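# Place the yellow cube squarely on the blue cube

## Task

Put the yellow cube on top of the blue cube so it sits upright and roughly centred on it.

## Robot and tools

ROBOT. Two arms work over a table. left_arm stands on the +y side and carries a left hand. right_arm stands on the -y side and carries a right hand. The true base positions in the scene frame are left_arm (+0.012, +0.241, +0.019) m and right_arm (-0.008, -0.284, +0.003) m, each turned only slightly about z. A camera stand sits behind the arms. Loose objects may sometimes get a brief push from outside.

FRAMES. Scene frame: origin at table-top height, halfway between the nominal bases, +z up, +x out over the table, +y toward left_arm. Arm names do not match image sides. Reported hand positions (metres) and quaternions (wxyz) are in each arm's own base frame and may be off by a few centimetres. Commanded offsets are taken along the current Hand target's own axes.

HAND POINT. This is a point 0.05 m in front of the palm and 0.15 m from the wrist mount along the fingers. Its +z runs along straight fingers and +y points out of the palm. On the right hand +x points across the palm away from the thumb. On the left hand +x points toward the thumb. Straight fingers reach 0.06 to 0.07 m past the point, about 0.06 m behind it along -y. A rigid bracket on the little-finger side of the wrist can strike objects.

ROW LAYOUT. Each row is one list of 28 numbers, all in [-1, 1], covering both arms even if only one moves. Order: left_arm dx, dy, dz, rx, ry, rz; left thumb_turn, thumb_bend, index, middle, ring, little; left force_limit, speed; then the same 14 for right_arm.
- Pose numbers are an offset, not a pose. They are measured from the arm's Hand target as it was when the action began. 1.0 equals 0.6 m of travel or 180 degrees. rx, ry, rz form one rotation vector. Sending six zeros asks the arm to go back to its Hand target.
- Finger numbers are absolute targets: -1 open or straight, +1 closed or curled. thumb_turn -1 puts the thumb beside the palm and +1 puts it opposite the fingers.
- force_limit maps -1 to about 0 N and +1 to 10 N at the fingertip (15 N for both thumb motors).
- speed rises linearly from nearly zero at -1 to full at +0.48. Anything above that is full speed, about 0.49 s for a complete finger stroke.
- No hand value means no change. To keep a hand as it is, resend the eight hand numbers you last sent to it.

TOOLS.
- execute_actions(actions, cameras): actions holds a list of actions. Each action holds up to 15 rows, each row lasting 1/30 s. A short action repeats its last row. Every row is counted from the start-of-action pose, so sending the same offset again keeps moving the arm. cameras takes names, ["all"] or []. By default it shows all cameras only when actions is empty.
- move(target, speed, blend, blocking, cameras): target is one 28-number row or a list of up to 15 rows. Every row in the list counts from the same Hand targets, not from the one before. speed is in m/s, from 0.002 to 4.3 (default 0.25), and turning is limited to twice that value in rad/s. You may give one speed or one per target. blend is in metres and rounds corners; 0 means stop at each target. The whole move is capped at 10 s. blocking=false returns after about 0.5 s while the move keeps going. The result adds a "move:" line giving how it ended (done, off_target, moving, held, fault) plus any limits, where paced means a pose was clipped and held means steps were withheld. Paths follow straight lines and avoid nothing. Going fast means lag, overshoot and harder contact. Keep paths away from an arm's own base.
- wait(seconds): from 0 to 10. Arms keep their last command, and a running move carries on.
- stop(): brings a running move to rest, which needs some distance.
- zoom_image(camera, region): region is [x0, y0, x1, y1] in pixels, at most 504 by 504. Only cameras in the newest images can be zoomed.
- show_instructions(): displays the reference pages.
- finished_scene(scene=1): ends the scene for good. The stack must hold without the robot.

RESULTS. Each result gives the hand point position and orientation and the Hand target, which is the last commanded pose after clipping and the base for the next offsets. Hand data comes in six values in motor order. hand_measured gives positions. hand_stopped_by is one of moving, target, force, stalled or fault. hand_load_n is fingertip force, positive when the finger is pushed open; a drop toward 0 signals a lost grip. Results also list joint velocities, torques (not zero in free air, noisy) and motor temperatures.

BEHAVIOUR. Friction and weight commonly leave the hand 1 to 3 cm short, usually low, and up to 5 cm. That alone does not mean a contact. To close a remaining gap, send it as an extra offset. Each step, the commanded orientation is limited to 40 degrees from the measured one. A tiny move may not start at all. A blocked arm keeps pushing, so command its target back past the hand to release it.

GRIPPING. With the thumb fully in front of the palm, the hand can grasp objects about 0.035 to 0.065 m thick. For a gentle grip, close at speed -0.94 or lower. To grip harder, raise force_limit and also send a more-closed target. To loosen, send a target more open than hand_measured.

AVOID. Do not drop the cube or release it while it moves. Do not knock anything off the table. Avoid fast impacts and hard presses on the table or fixed objects. Never let the two hands or arms touch or squeeze each other. Avoid heavy or twisting loads on the fingers. Do not keep an arm stretched or straining for long: at 85 °C a MOTOR HOT line appears, and at 100 °C the arm goes limp for 30 to 60 s.

CAMERAS. cam_head_left, cam_head_right and cam_high are 896x504. cam_left_wrist and cam_right_wrist are 672x504 fisheye views carried on the hands.

Each tool is called by a JSON object that holds its "name" and its "arguments".

Reference images:

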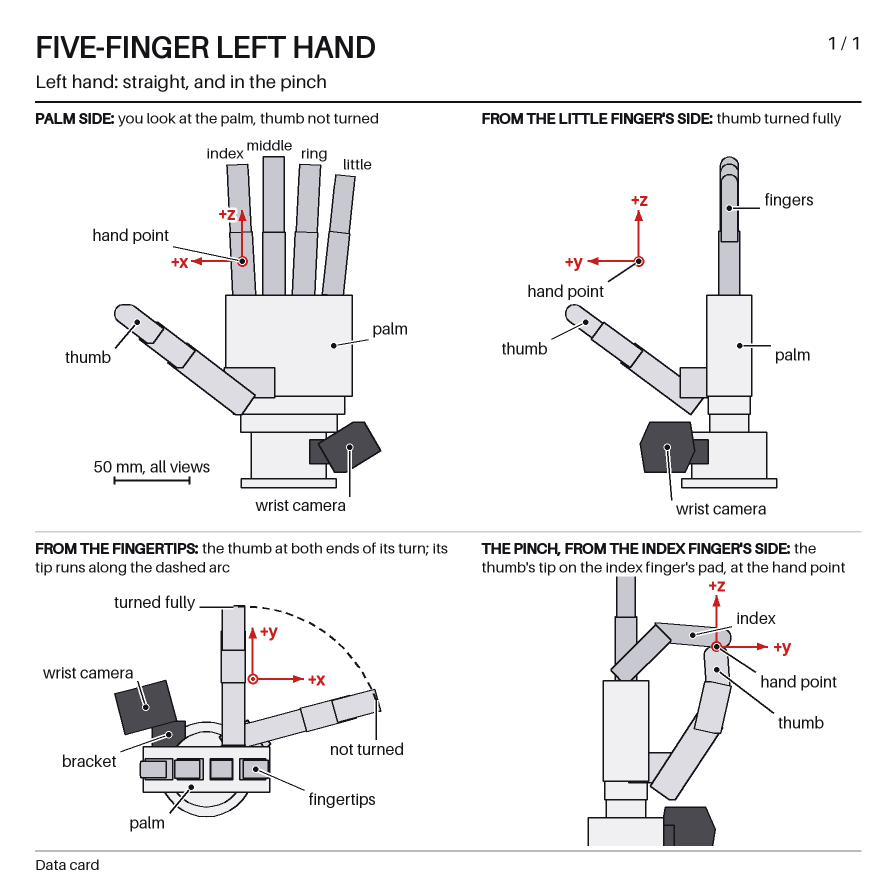

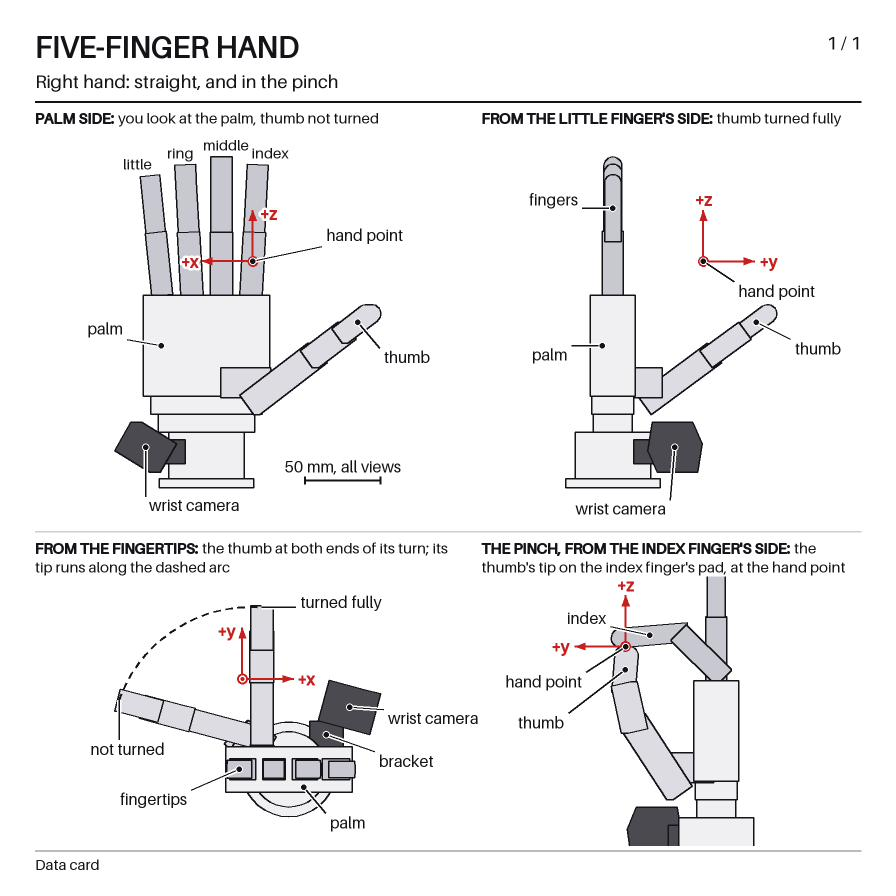

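## Session

{"name": "execute_actions", "arguments": {"actions": []}}

Scene clock: 0.00 s.
left_arm: end_effector_position=(+0.7930, +0.3464, +0.2334) hand_measured=(-1.000, -1.000, -1.000, -1.000, -1.000, -1.000) hand_load_n=(+0.0, +0.0, +0.0, +0.0, +0.0, +0.0) hand_stopped_by=(target, target, target, target, target, target) hand_force_limit=0.00 hand_speed=-0.80 end_effector_quat_wxyz=(-0.126, +0.928, +0.136, +0.324) | right_arm: end_effector_position=(+0.3617, -0.4415, +0.3355) hand_measured=(-1.000, -1.000, -1.000, -1.000, -1.000, -1.000) hand_load_n=(+0.0, +0.0, +0.0, +0.0, +0.0, +0.0) hand_stopped_by=(target, target, target, target, target, target) hand_force_limit=0.00 hand_speed=-0.80 end_effector_quat_wxyz=(+0.341, +0.648, -0.405, +0.548)
Joint positions: left_arm=[0.483 2.173 2.23 -0.918 -0.022 -1.37] | right_arm=[-0.637 1.269 1.005 0.076 0.47 -1.483]
Joint velocities: within noise
Joint torques (N m): no reading
Motor temperatures (°C): left_arm=[24 23 23 21 22 21] | right_arm=[22 21 23 21 24 22]
Heat: left arm: hottest waist 24 °C; right arm: hottest wrist yaw 24 °C.
Hand target: left_arm +0.7972, +0.3542, +0.2654; -0.133, +0.917, +0.139, +0.351 | right_arm +0.3615, -0.4473, +0.3568; +0.348, +0.632, -0.406, +0.561

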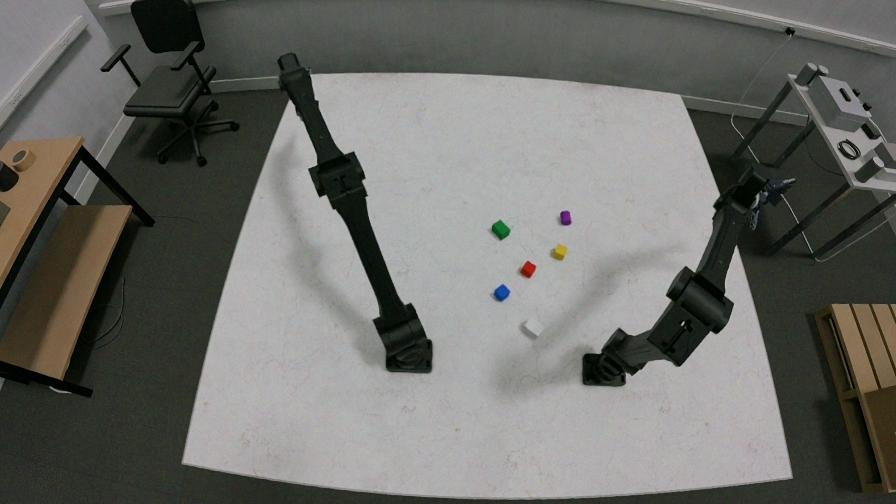

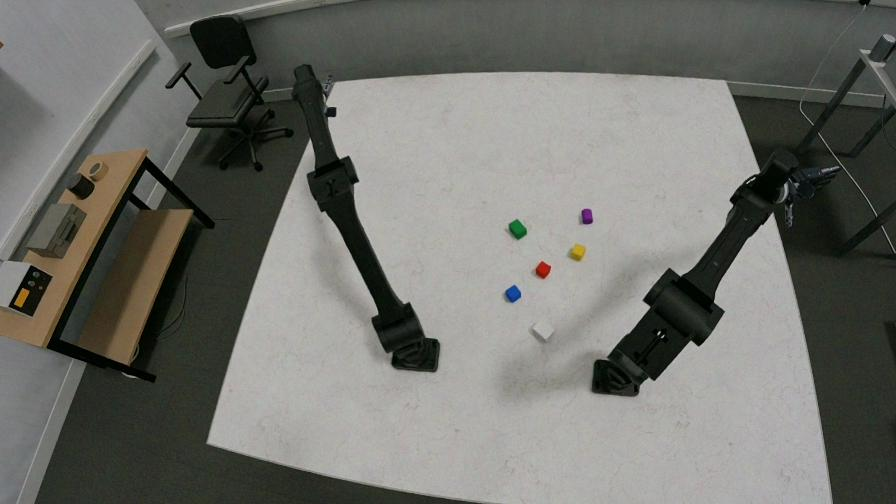

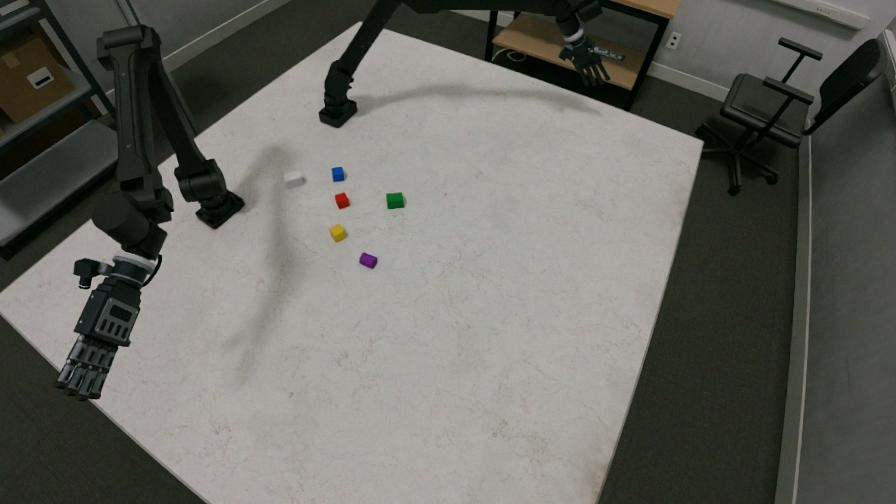

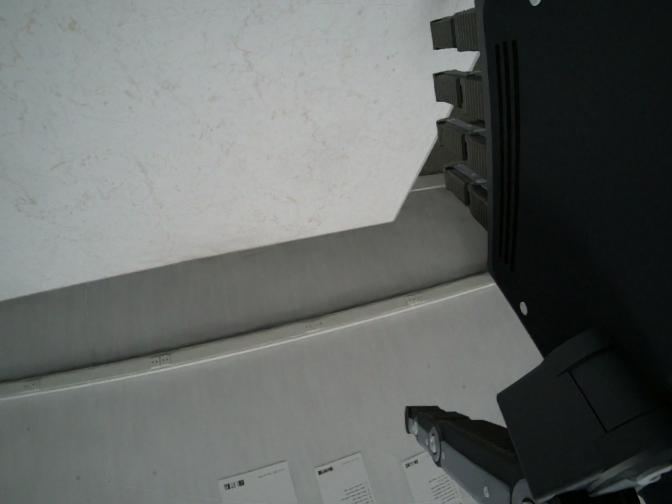

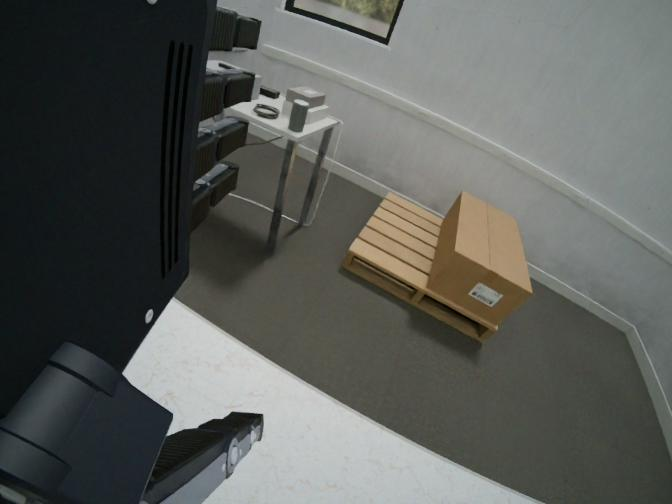

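{"name": "zoom_image", "arguments": {"camera": "cam_head_left", "region": [380, 180, 660, 400]}}

{"name": "zoom_image", "arguments": {"camera": "cam_head_right", "region": [380, 180, 660, 400]}}

{"name": "zoom_image", "arguments": {"camera": "cam_high", "region": [180, 80, 460, 300]}}

Scaled by 1.800 from the camera's 896x504 image, which has a finer 1280x720 frame.

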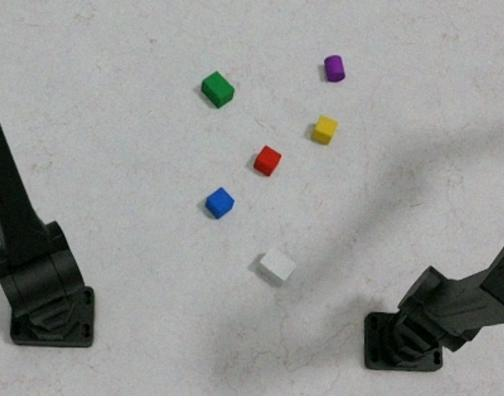

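Scaled by 1.800 from the camera's 896x504 image, which has a finer 1280x720 frame.

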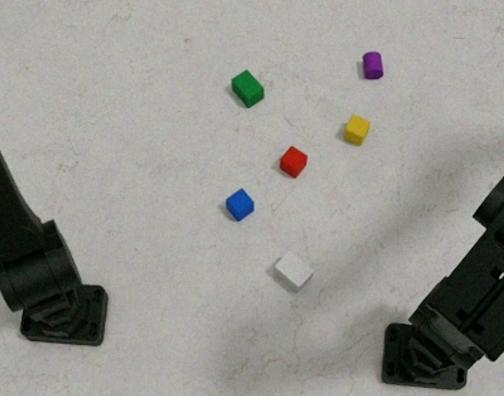

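Scaled by 1.800 from the camera's 896x504 image, which has a finer 1280x720 frame.

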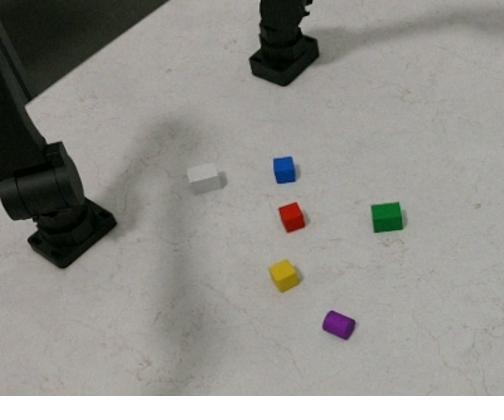

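{"name": "zoom_image", "arguments": {"camera": "cam_head_left", "region": [480, 200, 600, 320]}}

{"name": "zoom_image", "arguments": {"camera": "cam_high", "region": [300, 150, 420, 270]}}

Scaled by 4.200 from the camera's 896x504 image, which has a finer 1280x720 frame.

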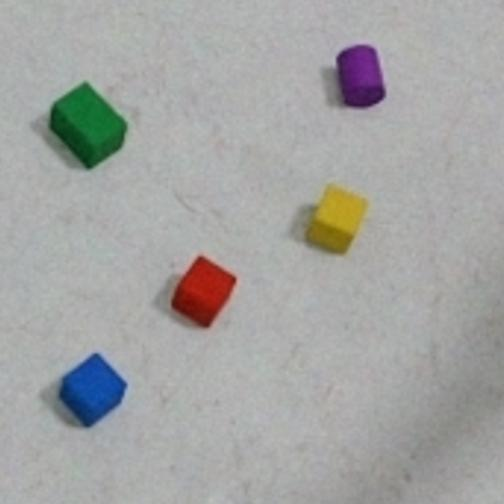

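Scaled by 4.200 from the camera's 896x504 image, which has a finer 1280x720 frame.

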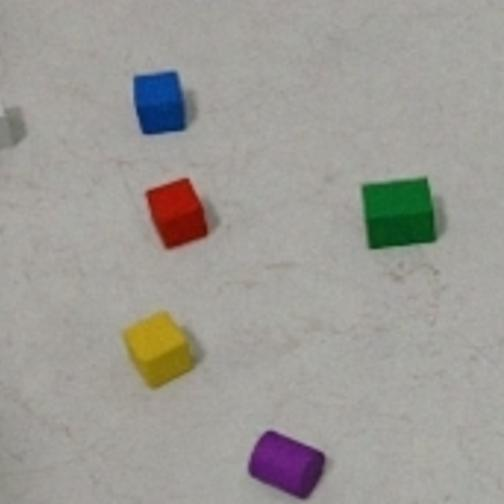

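{"name": "move", "arguments": {"target": [0,0,0,0,0,0,-1,-1,-1,-1,-1,-1,0,-0.8, 0,0,0,0,0,0.12,-1,-1,-1,-1,-1,-1,0,-0.8]}}

Scene clock: 131.47 s.
left_arm: end_effector_position=(+0.7930, +0.3464, +0.2334) hand_measured=(-1.000, -1.000, -1.000, -1.000, -1.000, -1.000) hand_load_n=(+0.0, +0.0, +0.0, +0.0, +0.0, +0.0) hand_stopped_by=(target, target, target, target, target, target) hand_force_limit=0.00 hand_speed=-0.80 end_effector_quat_wxyz=(-0.126, +0.928, +0.136, +0.324) | right_arm: end_effector_position=(+0.3575, -0.4435, +0.3183) hand_measured=(-1.000, -1.000, -1.000, -1.000, -1.000, -1.000) hand_load_n=(+0.0, +0.0, +0.0, +0.0, +0.0, +0.0) hand_stopped_by=(target, target, target, target, target, target) hand_force_limit=0.00 hand_speed=-0.80 end_effector_quat_wxyz=(+0.239, +0.567, -0.519, +0.593)
Joint positions: left_arm=[0.483 2.173 2.23 -0.918 -0.022 -1.37] | right_arm=[-0.68 1.257 1.008 0.048 0.437 -1.127]
Joint torques (N m): left_arm=[-1.03 -26.64 12.12 1.22 -0.07 0.06] | right_arm=[-2.49 -10.17 11.78 1.33 -0.11 0.25]
Motor temperatures (°C): left_arm=[24 31 32 21 22 21] | right_arm=[22 23 31 21 24 22]
Heat: left arm: hottest elbow 32 °C; right arm: hottest elbow 31 °C.
Hand target: left_arm +0.7972, +0.3542, +0.2654; -0.133, +0.917, +0.139, +0.351 | right_arm +0.3615, -0.4473, +0.3568; +0.236, +0.545, -0.517, +0.616
Off the commanded pose: left_arm 0.033 m, 3 deg | right_arm 0.039 m, 4 deg.
move: off_target (left_arm, right_arm)

{"name": "move", "arguments": {"target": [-0.244,-0.199,-0.423,0,0,0,-1,-1,-1,-1,-1,-1,0,-0.8, -0.513,-0.159,-0.885,0.2666,-0.5728,-0.0982,1,-1,-0.4,-0.4,-1,-1,0,0], "cameras": ["all"]}}

Scene clock: 185.67 s.
left_arm: end_effector_position=(+0.5043, +0.3575, +0.3551) hand_measured=(-1.000, -1.000, -1.000, -1.000, -1.000, -1.000) hand_load_n=(+0.0, -0.5, +0.0, +0.0, +0.0, +0.0) hand_stopped_by=(target, target, target, target, target, target) hand_force_limit=0.00 hand_speed=-0.80 end_effector_quat_wxyz=(-0.131, +0.918, +0.144, +0.345) | right_arm: end_effector_position=(+0.2971, +0.1435, +0.1744) hand_measured=(+1.000, -1.000, -0.400, -0.400, -1.000, -1.000) hand_load_n=(+0.0, +0.0, +0.0, +0.0, +0.0, +0.0) hand_stopped_by=(target, target, target, target, target, target) hand_force_limit=0.00 hand_speed=0.00 end_effector_quat_wxyz=(-0.367, +0.913, -0.170, +0.057)
Joint positions: left_arm=[0.782 1.479 1.546 -0.899 0.181 -1.169] | right_arm=[0.157 1.059 0.873 -0.96 -0.652 -0.9]
Joint torques (N m): left_arm=[-0.56 -16.09 9.18 0.5 0.22 0.24] | right_arm=[-1.85 -4.95 7.87 2.03 -0.68 0.26]
Motor temperatures (°C): left_arm=[24 31 33 21 22 21] | right_arm=[22 23 36 21 24 22]
Heat: left arm: hottest elbow 33 °C; right arm: hottest elbow 36 °C.
Hand target: left_arm +0.4972, +0.3543, +0.3658; -0.133, +0.917, +0.139, +0.351 | right_arm +0.3064, +0.1454, +0.1795; -0.376, +0.909, -0.169, +0.070
Off the commanded pose: left_arm 0.013 m, 1 deg | right_arm 0.011 m, 2 deg.
move: off_target (left_arm, right_arm)

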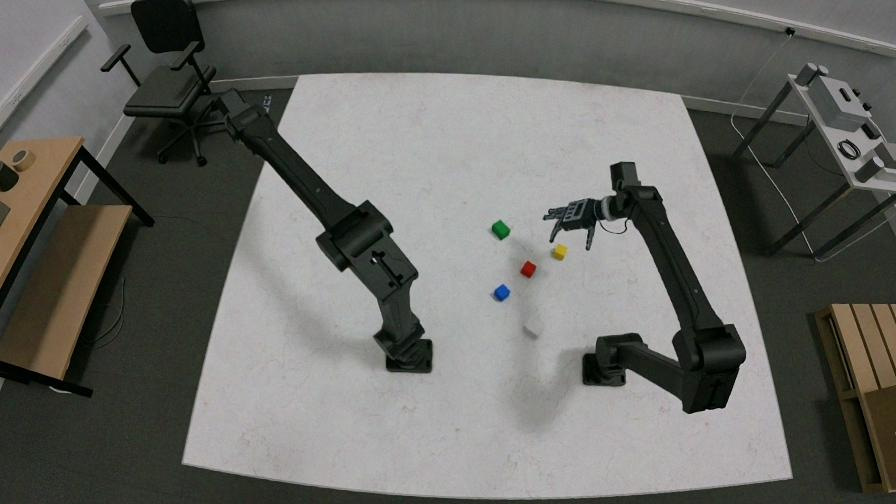

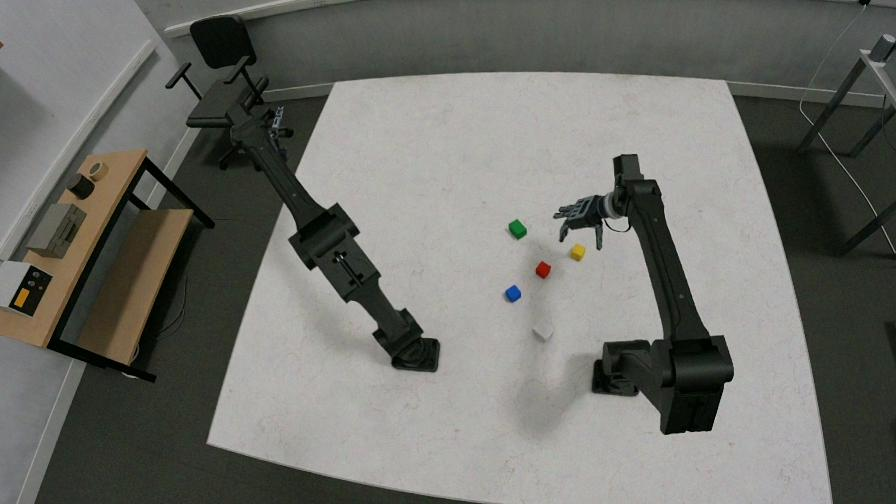

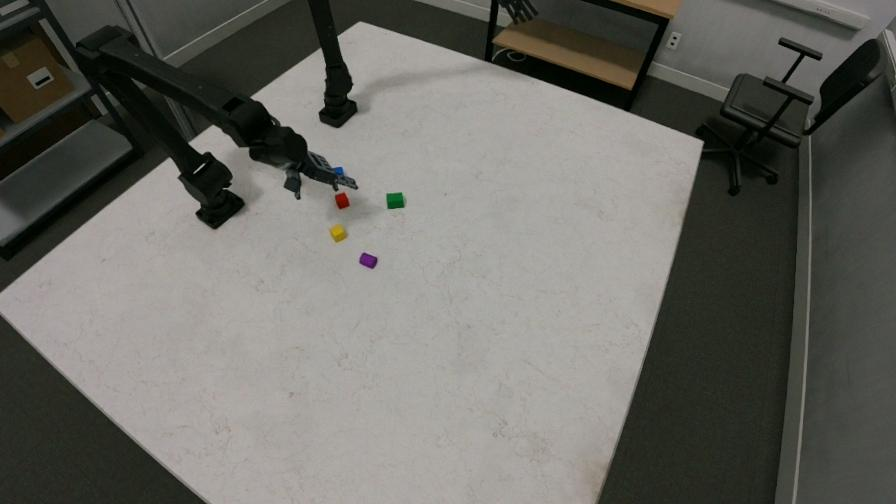

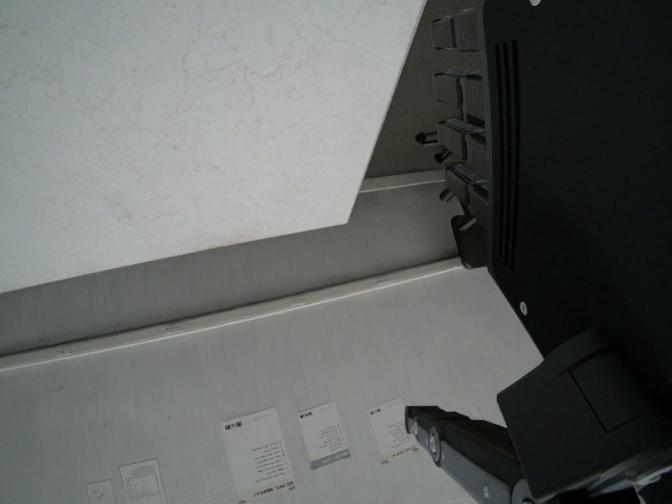

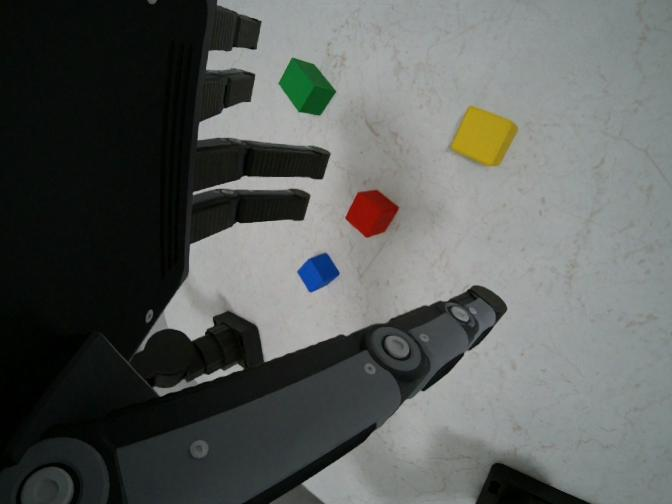

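{"name": "zoom_image", "arguments": {"camera": "cam_right_wrist", "region": [260, 40, 540, 320]}}

Scaled by 1.800 from the camera's 672x504 image, which has a finer 960x720 frame.

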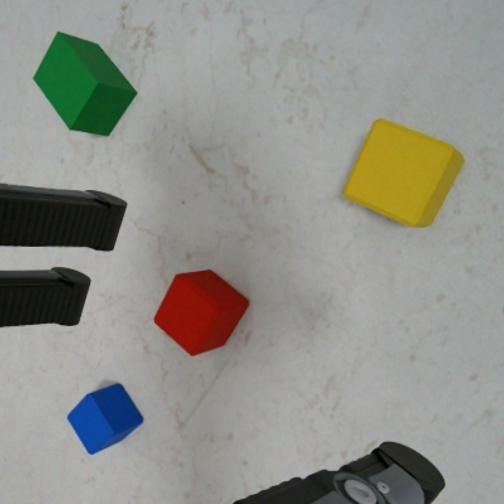

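{"name": "move", "arguments": {"target": [0,0,0,0,0,0,-1,-1,-1,-1,-1,-1,0,-0.8, 0.0673,0.0677,0.109,0,0,0,1,-1,-0.16,-0.16,-1,-1,0,0], "cameras": ["all"]}}

{"name": "zoom_image", "arguments": {"camera": "cam_right_wrist", "region": [240, 0, 640, 400]}}

{"name": "zoom_image", "arguments": {"camera": "cam_high", "region": [260, 130, 420, 290]}}

{"name": "zoom_image", "arguments": {"camera": "cam_head_right", "region": [500, 170, 660, 330]}}

Scene clock: 352.70 s.
left_arm: end_effector_position=(+0.5059, +0.3551, +0.3551) hand_measured=(-1.000, -1.000, -1.000, -1.000, -1.000, -1.000) hand_load_n=(+0.0, +0.0, +0.0, +0.0, +0.0, -0.5) hand_stopped_by=(target, target, target, target, target, target) hand_force_limit=0.00 hand_speed=-0.80 end_effector_quat_wxyz=(-0.130, +0.919, +0.142, +0.345) | right_arm: end_effector_position=(+0.3383, +0.1436, +0.0944) hand_measured=(+1.000, -1.000, -0.160, -0.160, -1.000, -1.000) hand_load_n=(+0.0, +0.0, +0.0, +0.0, +0.0, +0.0) hand_stopped_by=(target, target, target, target, target, target) hand_force_limit=0.00 hand_speed=0.00 end_effector_quat_wxyz=(-0.364, +0.912, -0.183, +0.048)
Joint positions: left_arm=[0.777 1.479 1.546 -0.899 0.181 -1.169] | right_arm=[0.137 1.267 0.811 -0.716 -0.657 -0.9]
Joint torques (N m): left_arm=[-0.56 -16.15 9.2 0.51 0.21 0.24] | right_arm=[-2.73 -7.94 7.47 2 -0.77 0.1]
Heat: left arm: hottest elbow 31 °C; right arm: hottest elbow 33 °C.
Hand target: left_arm +0.4972, +0.3543, +0.3658; -0.133, +0.917, +0.139, +0.351 | right_arm +0.3504, +0.1472, +0.1045; -0.376, +0.909, -0.169, +0.070
Off the commanded pose: left_arm 0.014 m, 1 deg | right_arm 0.016 m, 3 deg.
move: off_target (left_arm, right_arm)

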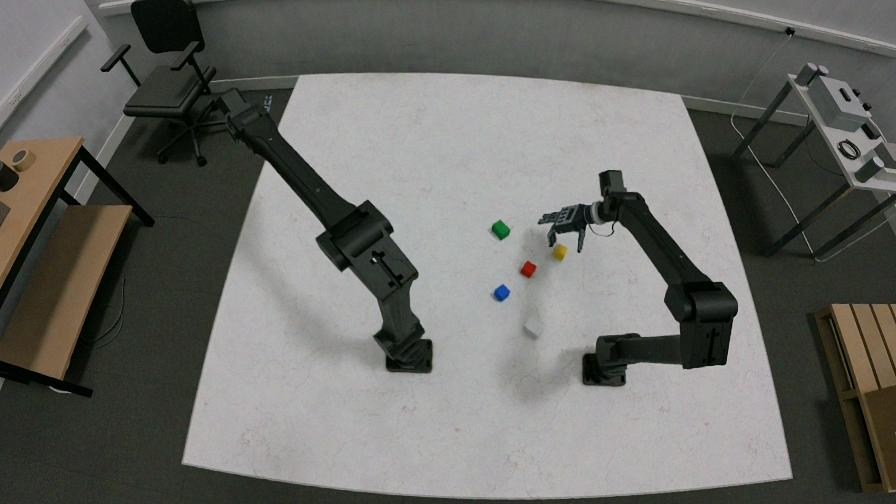

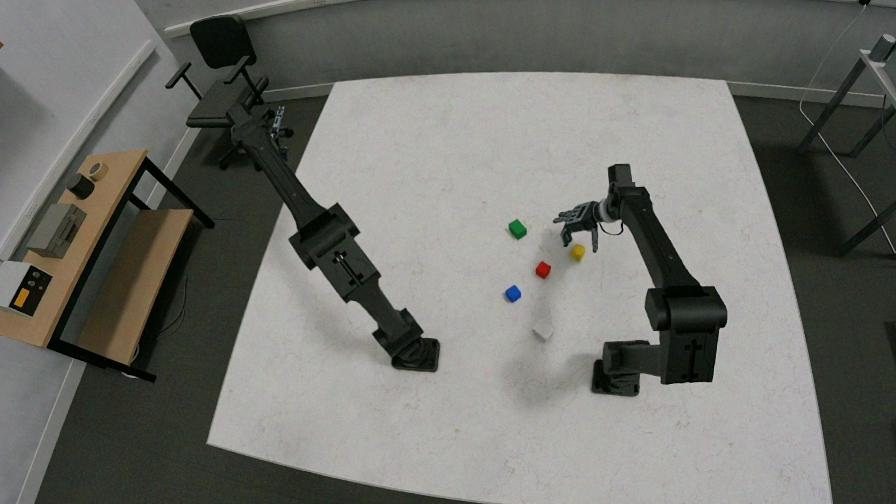

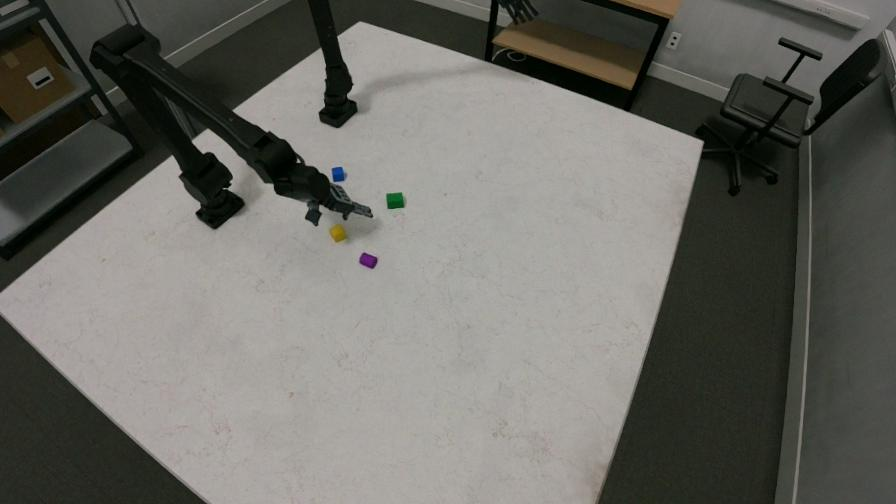

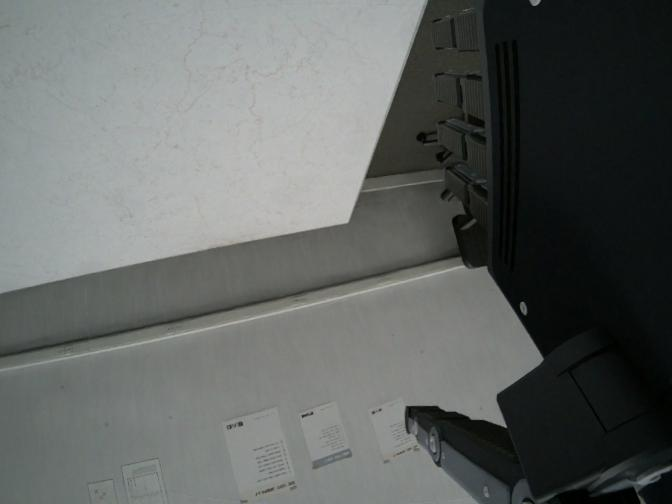

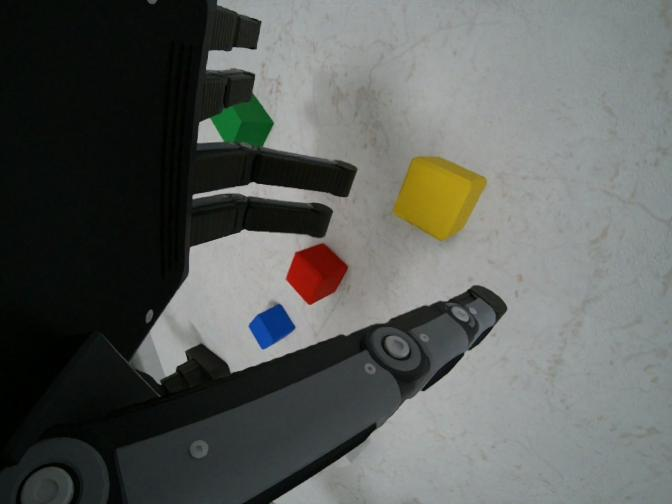

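Scaled by 1.260 from the camera's 672x504 image, which has a finer 960x720 frame.

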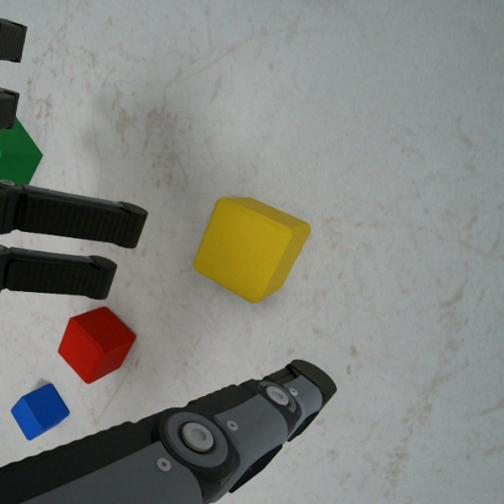

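Scaled by 3.150 from the camera's 896x504 image, which has a finer 1280x720 frame.

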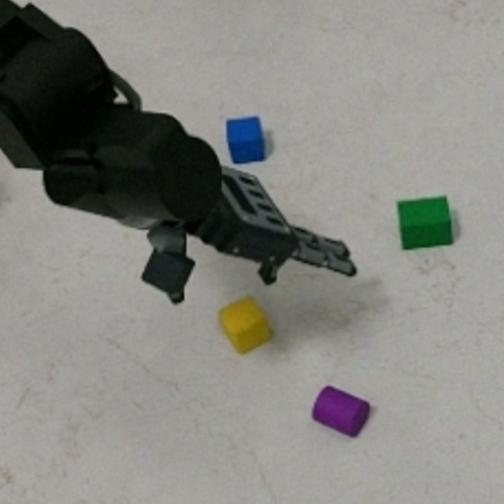

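Scaled by 3.150 from the camera's 896x504 image, which has a finer 1280x720 frame.

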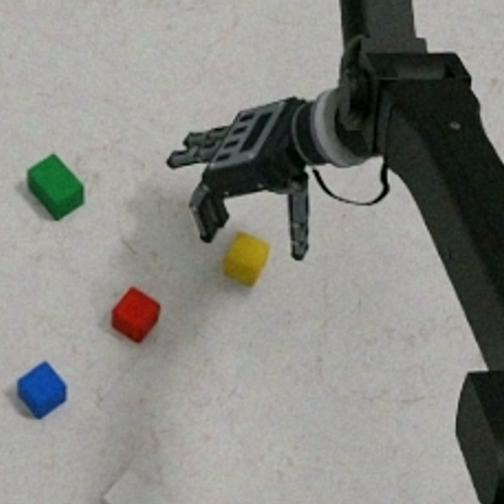

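{"name": "move", "arguments": {"target": [0,0,0,0,0,0,-1,-1,-1,-1,-1,-1,0,-0.8, 0.002,0.0317,0.0613,0,0.0078,-0.0067,1,-1,-0.16,-0.16,-1,-1,0,0], "cameras": ["cam_high","cam_head_left","cam_right_wrist"], "speed": 0.15}}

{"name": "zoom_image", "arguments": {"camera": "cam_high", "region": [290, 160, 410, 280]}}

Scene clock: 379.90 s.
left_arm: end_effector_position=(+0.5059, +0.3551, +0.3551) hand_measured=(-1.000, -1.000, -1.000, -1.000, -1.000, -1.000) hand_load_n=(+0.0, +0.0, +0.0, +0.0, +0.0, +0.0) hand_stopped_by=(target, target, target, target, target, target) hand_force_limit=0.00 hand_speed=-0.80 end_effector_quat_wxyz=(-0.130, +0.919, +0.142, +0.345) | right_arm: end_effector_position=(+0.3458, +0.1562, +0.0613) hand_measured=(+1.000, -1.000, -0.160, -0.160, -1.000, -1.000) hand_load_n=(+0.0, +0.5, +0.0, +0.0, +0.0, +0.0) hand_stopped_by=(target, target, target, target, target, target) hand_force_limit=0.00 hand_speed=0.00 end_effector_quat_wxyz=(-0.367, +0.913, -0.165, +0.072)
Joint positions: left_arm=[0.777 1.479 1.546 -0.899 0.181 -1.169] | right_arm=[0.177 1.31 0.745 -0.54 -0.633 -0.88]
Joint torques (N m): left_arm=[-0.56 -16.03 9.16 0.5 0.22 0.26] | right_arm=[-1.61 -7.18 6.93 2.13 -0.35 0.26]
Heat: left arm: hottest elbow 31 °C; right arm: hottest elbow 32 °C.
Hand target: left_arm +0.4972, +0.3543, +0.3658; -0.133, +0.917, +0.139, +0.351 | right_arm +0.3560, +0.1585, +0.0651; -0.373, +0.909, -0.164, +0.085
Off the commanded pose: left_arm 0.014 m, 1 deg | right_arm 0.011 m, 2 deg.
move: off_target (left_arm, right_arm)
Images, in order (width x height): cam_head_left 896x504, cam_high 896x504, cam_right_wrist 672x504.

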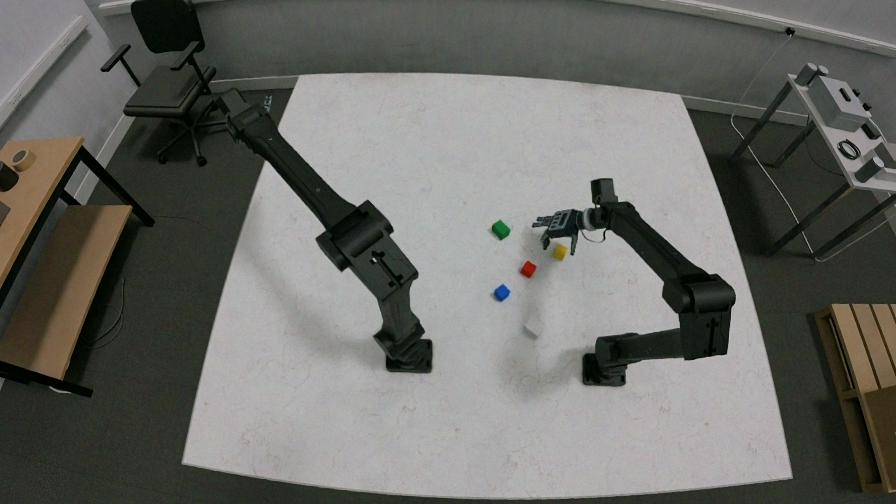

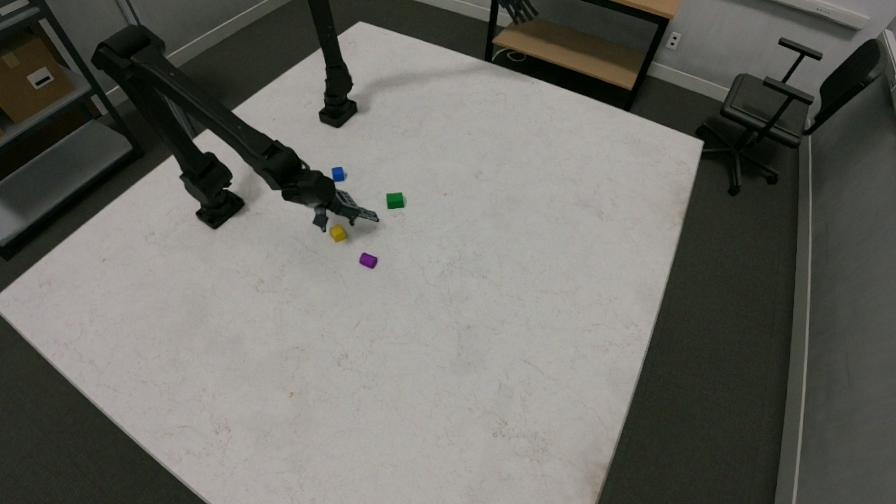

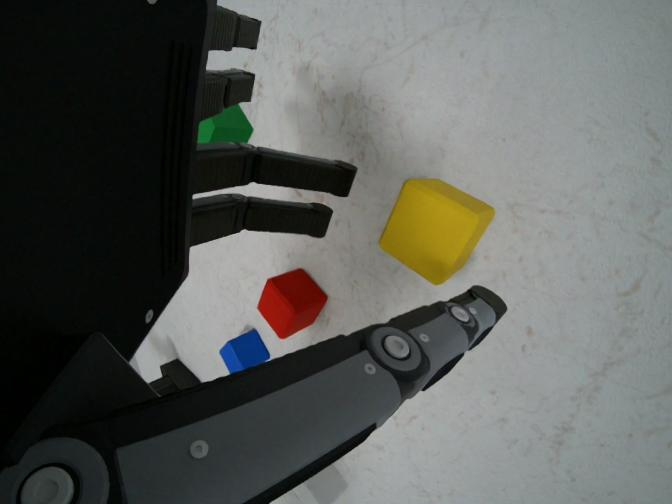

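Scaled by 4.200 from the camera's 896x504 image, which has a finer 1280x720 frame.

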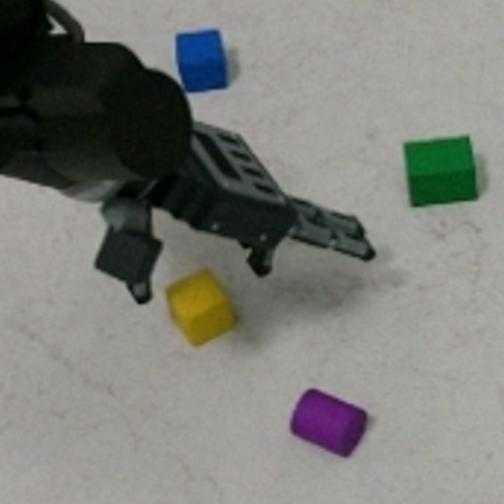

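{"name": "move", "arguments": {"target": [0,0,0,0,0,0,-1,-1,-1,-1,-1,-1,0,-0.8, 0.0006,0.0428,0.0423,0,0,0,1,-1,-0.16,-0.16,-1,-1,0,0], "cameras": ["cam_high","cam_head_right","cam_right_wrist"], "speed": 0.1}}

{"name": "zoom_image", "arguments": {"camera": "cam_high", "region": [290, 160, 410, 280]}}

Scene clock: 414.83 s.
left_arm: end_effector_position=(+0.5059, +0.3551, +0.3551) hand_measured=(-1.000, -1.000, -1.000, -1.000, -1.000, -1.000) hand_load_n=(-0.5, +0.0, +0.0, +0.0, +0.0, +0.0) hand_stopped_by=(target, target, target, target, target, target) hand_force_limit=0.00 hand_speed=-0.80 end_effector_quat_wxyz=(-0.130, +0.919, +0.142, +0.345) | right_arm: end_effector_position=(+0.3480, +0.1572, +0.0343) hand_measured=(+1.000, -1.000, -0.160, -0.160, -1.000, -1.000) hand_load_n=(+0.0, +0.5, +0.0, -4.5, +0.0, +0.0) hand_stopped_by=(target, target, target, target, target, target) hand_force_limit=0.00 hand_speed=0.00 end_effector_quat_wxyz=(-0.375, +0.909, -0.166, +0.073)
Joint positions: left_arm=[0.777 1.479 1.546 -0.899 0.181 -1.169] | right_arm=[0.171 1.366 0.704 -0.432 -0.648 -0.875]
Joint torques (N m): left_arm=[-0.38 -16.21 9.16 0.51 0.22 0.26] | right_arm=[-1.85 -6.3 6.11 2.52 -0.17 0.2]
Motor temperatures (°C): left_arm=[24 27 31 21 22 21] | right_arm=[22 22 31 21 24 22]
Heat: left arm: hottest elbow 31 °C; right arm: hottest elbow 31 °C.
Hand target: left_arm +0.4972, +0.3543, +0.3658; -0.133, +0.917, +0.139, +0.351 | right_arm +0.3573, +0.1577, +0.0290; -0.373, +0.909, -0.164, +0.085
Off the commanded pose: left_arm 0.014 m, 1 deg | right_arm 0.011 m, 1 deg.
move: off_target (left_arm, right_arm)
Images, in order (width x height): cam_head_right 896x504, cam_high 896x504, cam_right_wrist 672x504.

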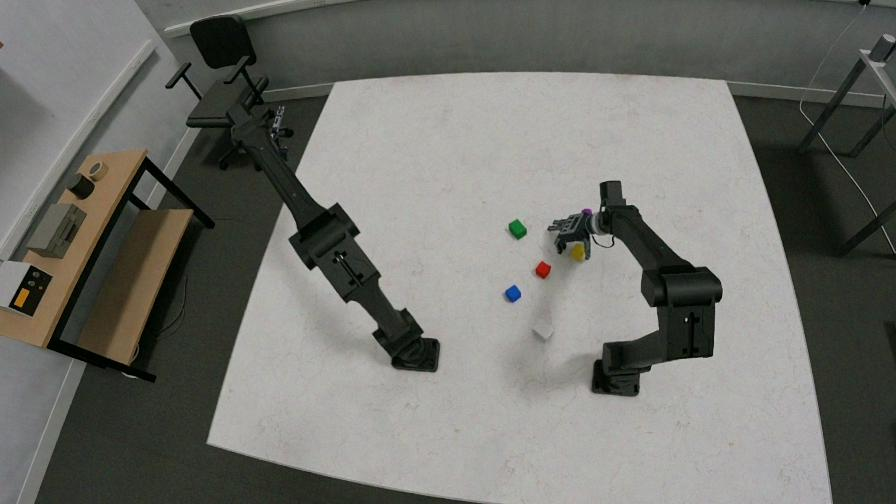

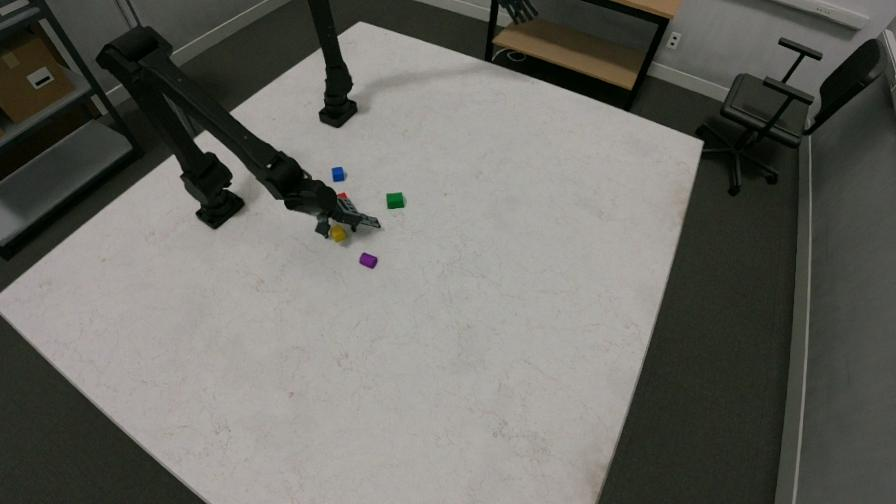

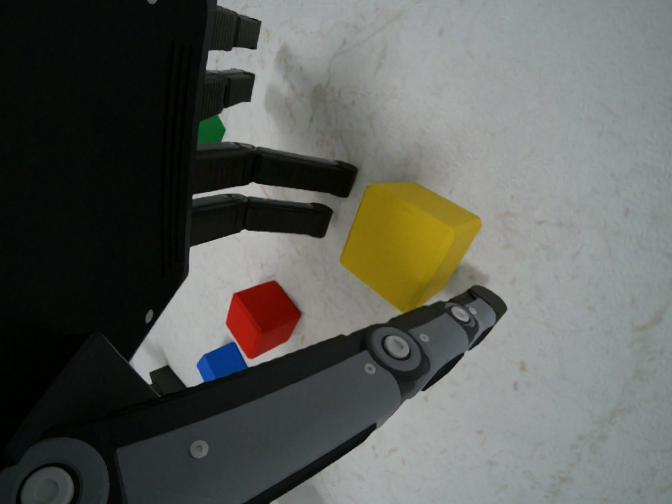

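Scaled by 4.200 from the camera's 896x504 image, which has a finer 1280x720 frame.

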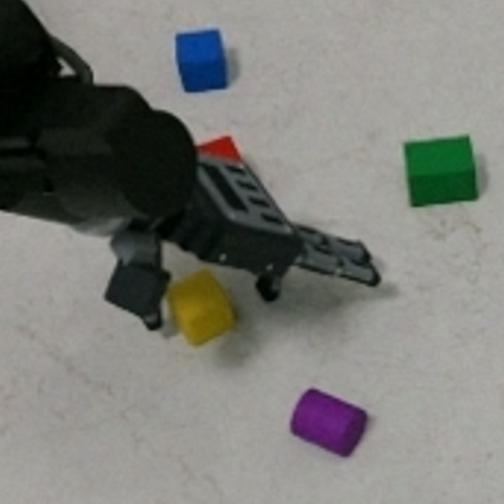

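{"name": "move", "arguments": {"target": [0,0,0,0,0,0,-1,-1,-1,-1,-1,-1,0,-0.8, 0,-0.0094,-0.0094,0,0,0,1,-1,-0.16,-0.16,-1,-1,0,0], "cameras": [], "speed": 0.1}}

Scene clock: 441.77 s.
left_arm: end_effector_position=(+0.5059, +0.3551, +0.3551) hand_measured=(-1.000, -1.000, -1.000, -1.000, -1.000, -1.000) hand_load_n=(+0.0, +0.0, +0.0, +0.0, +0.0, +0.0) hand_stopped_by=(target, target, target, target, target, target) hand_force_limit=0.00 hand_speed=-0.80 end_effector_quat_wxyz=(-0.130, +0.919, +0.142, +0.345) | right_arm: end_effector_position=(+0.3479, +0.1572, +0.0343) hand_measured=(+1.000, -1.000, -0.160, -0.160, -1.000, -1.000) hand_load_n=(+0.0, +0.0, +0.0, -4.5, +0.0, +0.0) hand_stopped_by=(target, target, target, target, target, target) hand_force_limit=0.00 hand_speed=0.00 end_effector_quat_wxyz=(-0.375, +0.909, -0.167, +0.073)
Joint positions: left_arm=[0.777 1.479 1.546 -0.899 0.181 -1.169] | right_arm=[0.171 1.366 0.704 -0.432 -0.648 -0.874]
Joint torques (N m): left_arm=[-0.56 -16.21 9.21 0.53 0.21 0.24] | right_arm=[-1.73 -7.41 6.79 1.55 -0.16 0.19]
Heat: left arm: hottest elbow 31 °C; right arm: hottest elbow 31 °C.
Hand target: left_arm +0.4972, +0.3543, +0.3658; -0.133, +0.917, +0.139, +0.351 | right_arm +0.3571, +0.1578, +0.0370; -0.373, +0.909, -0.164, +0.085
Off the commanded pose: left_arm 0.014 m, 1 deg | right_arm 0.010 m, 1 deg.
move: off_target (left_arm)
No camera images: "cameras" was empty.

{"name": "move", "arguments": {"target": [0,0,0,0,0,0,-1,-1,-1,-1,-1,-1,0,-0.8, 0,-0.007,-0.007,0,0,0,1,-1,-0.16,-0.16,-1,-1,0,0], "cameras": ["cam_high","cam_right_wrist"], "speed": 0.1}}

{"name": "zoom_image", "arguments": {"camera": "cam_right_wrist", "region": [280, 120, 520, 360]}}

Scene clock: 450.23 s.
left_arm: end_effector_position=(+0.5059, +0.3551, +0.3551) hand_measured=(-1.000, -1.000, -1.000, -1.000, -1.000, -1.000) hand_load_n=(+0.0, -0.5, +0.0, +0.0, +0.0, +0.0) hand_stopped_by=(target, target, target, target, target, target) hand_force_limit=0.00 hand_speed=-0.80 end_effector_quat_wxyz=(-0.130, +0.919, +0.142, +0.345) | right_arm: end_effector_position=(+0.3479, +0.1571, +0.0344) hand_measured=(+1.000, -1.000, -0.160, -0.160, -1.000, -1.000) hand_load_n=(+0.0, +0.0, +0.0, -3.5, +0.0, +0.0) hand_stopped_by=(target, target, target, target, target, target) hand_force_limit=0.00 hand_speed=0.00 end_effector_quat_wxyz=(-0.371, +0.911, -0.166, +0.075)
Joint positions: left_arm=[0.777 1.479 1.546 -0.899 0.181 -1.169] | right_arm=[0.176 1.363 0.704 -0.434 -0.637 -0.874]
Joint torques (N m): left_arm=[-0.5 -15.97 9.21 0.5 0.22 0.25] | right_arm=[-1.67 -8.06 7.32 0.84 -0.2 0.18]
Heat: left arm: hottest elbow 31 °C; right arm: hottest elbow 31 °C.
Hand target: left_arm +0.4972, +0.3543, +0.3658; -0.133, +0.917, +0.139, +0.351 | right_arm +0.3569, +0.1579, +0.0429; -0.373, +0.909, -0.164, +0.085
Off the commanded pose: left_arm 0.014 m, 1 deg | right_arm 0.012 m, 1 deg.
move: off_target (left_arm, right_arm)
Images, in order (width x height): cam_high 896x504, cam_right_wrist 672x504.

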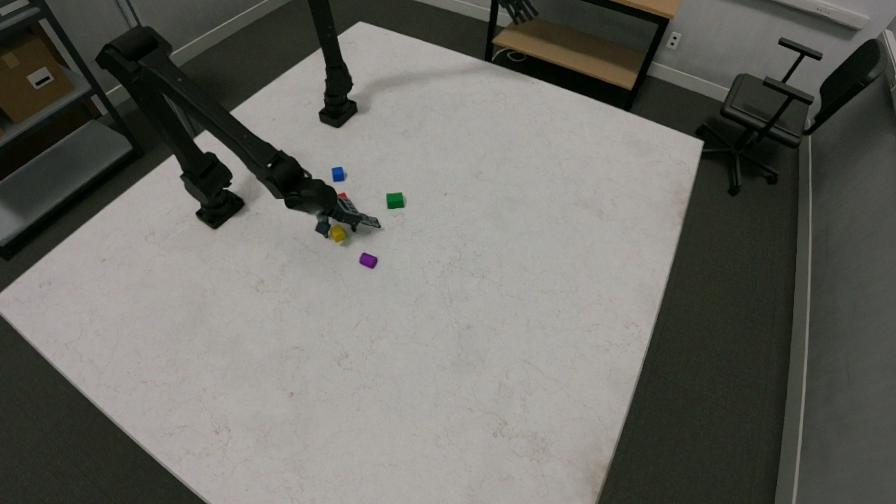

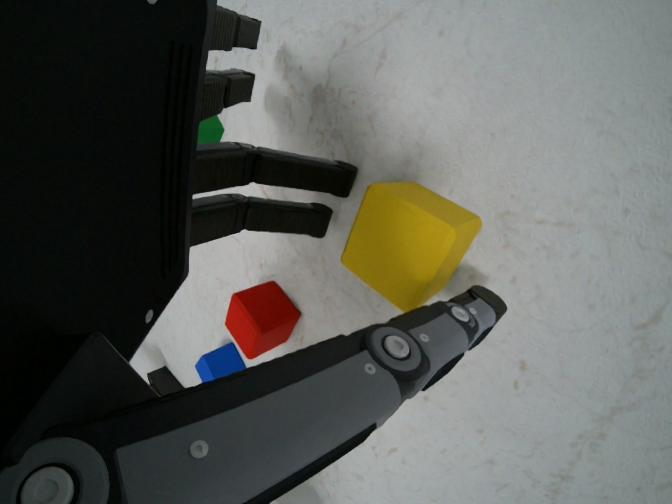

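Scaled by 2.100 from the camera's 672x504 image, which has a finer 960x720 frame.

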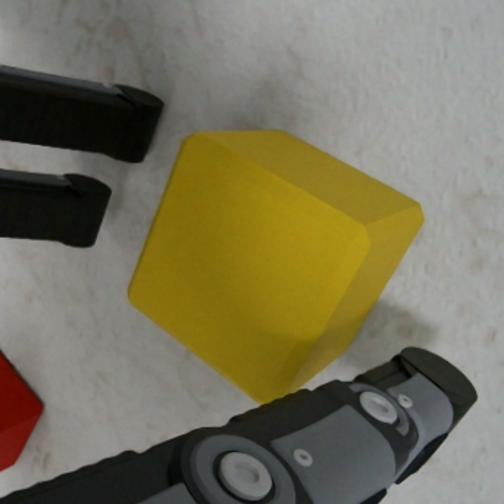

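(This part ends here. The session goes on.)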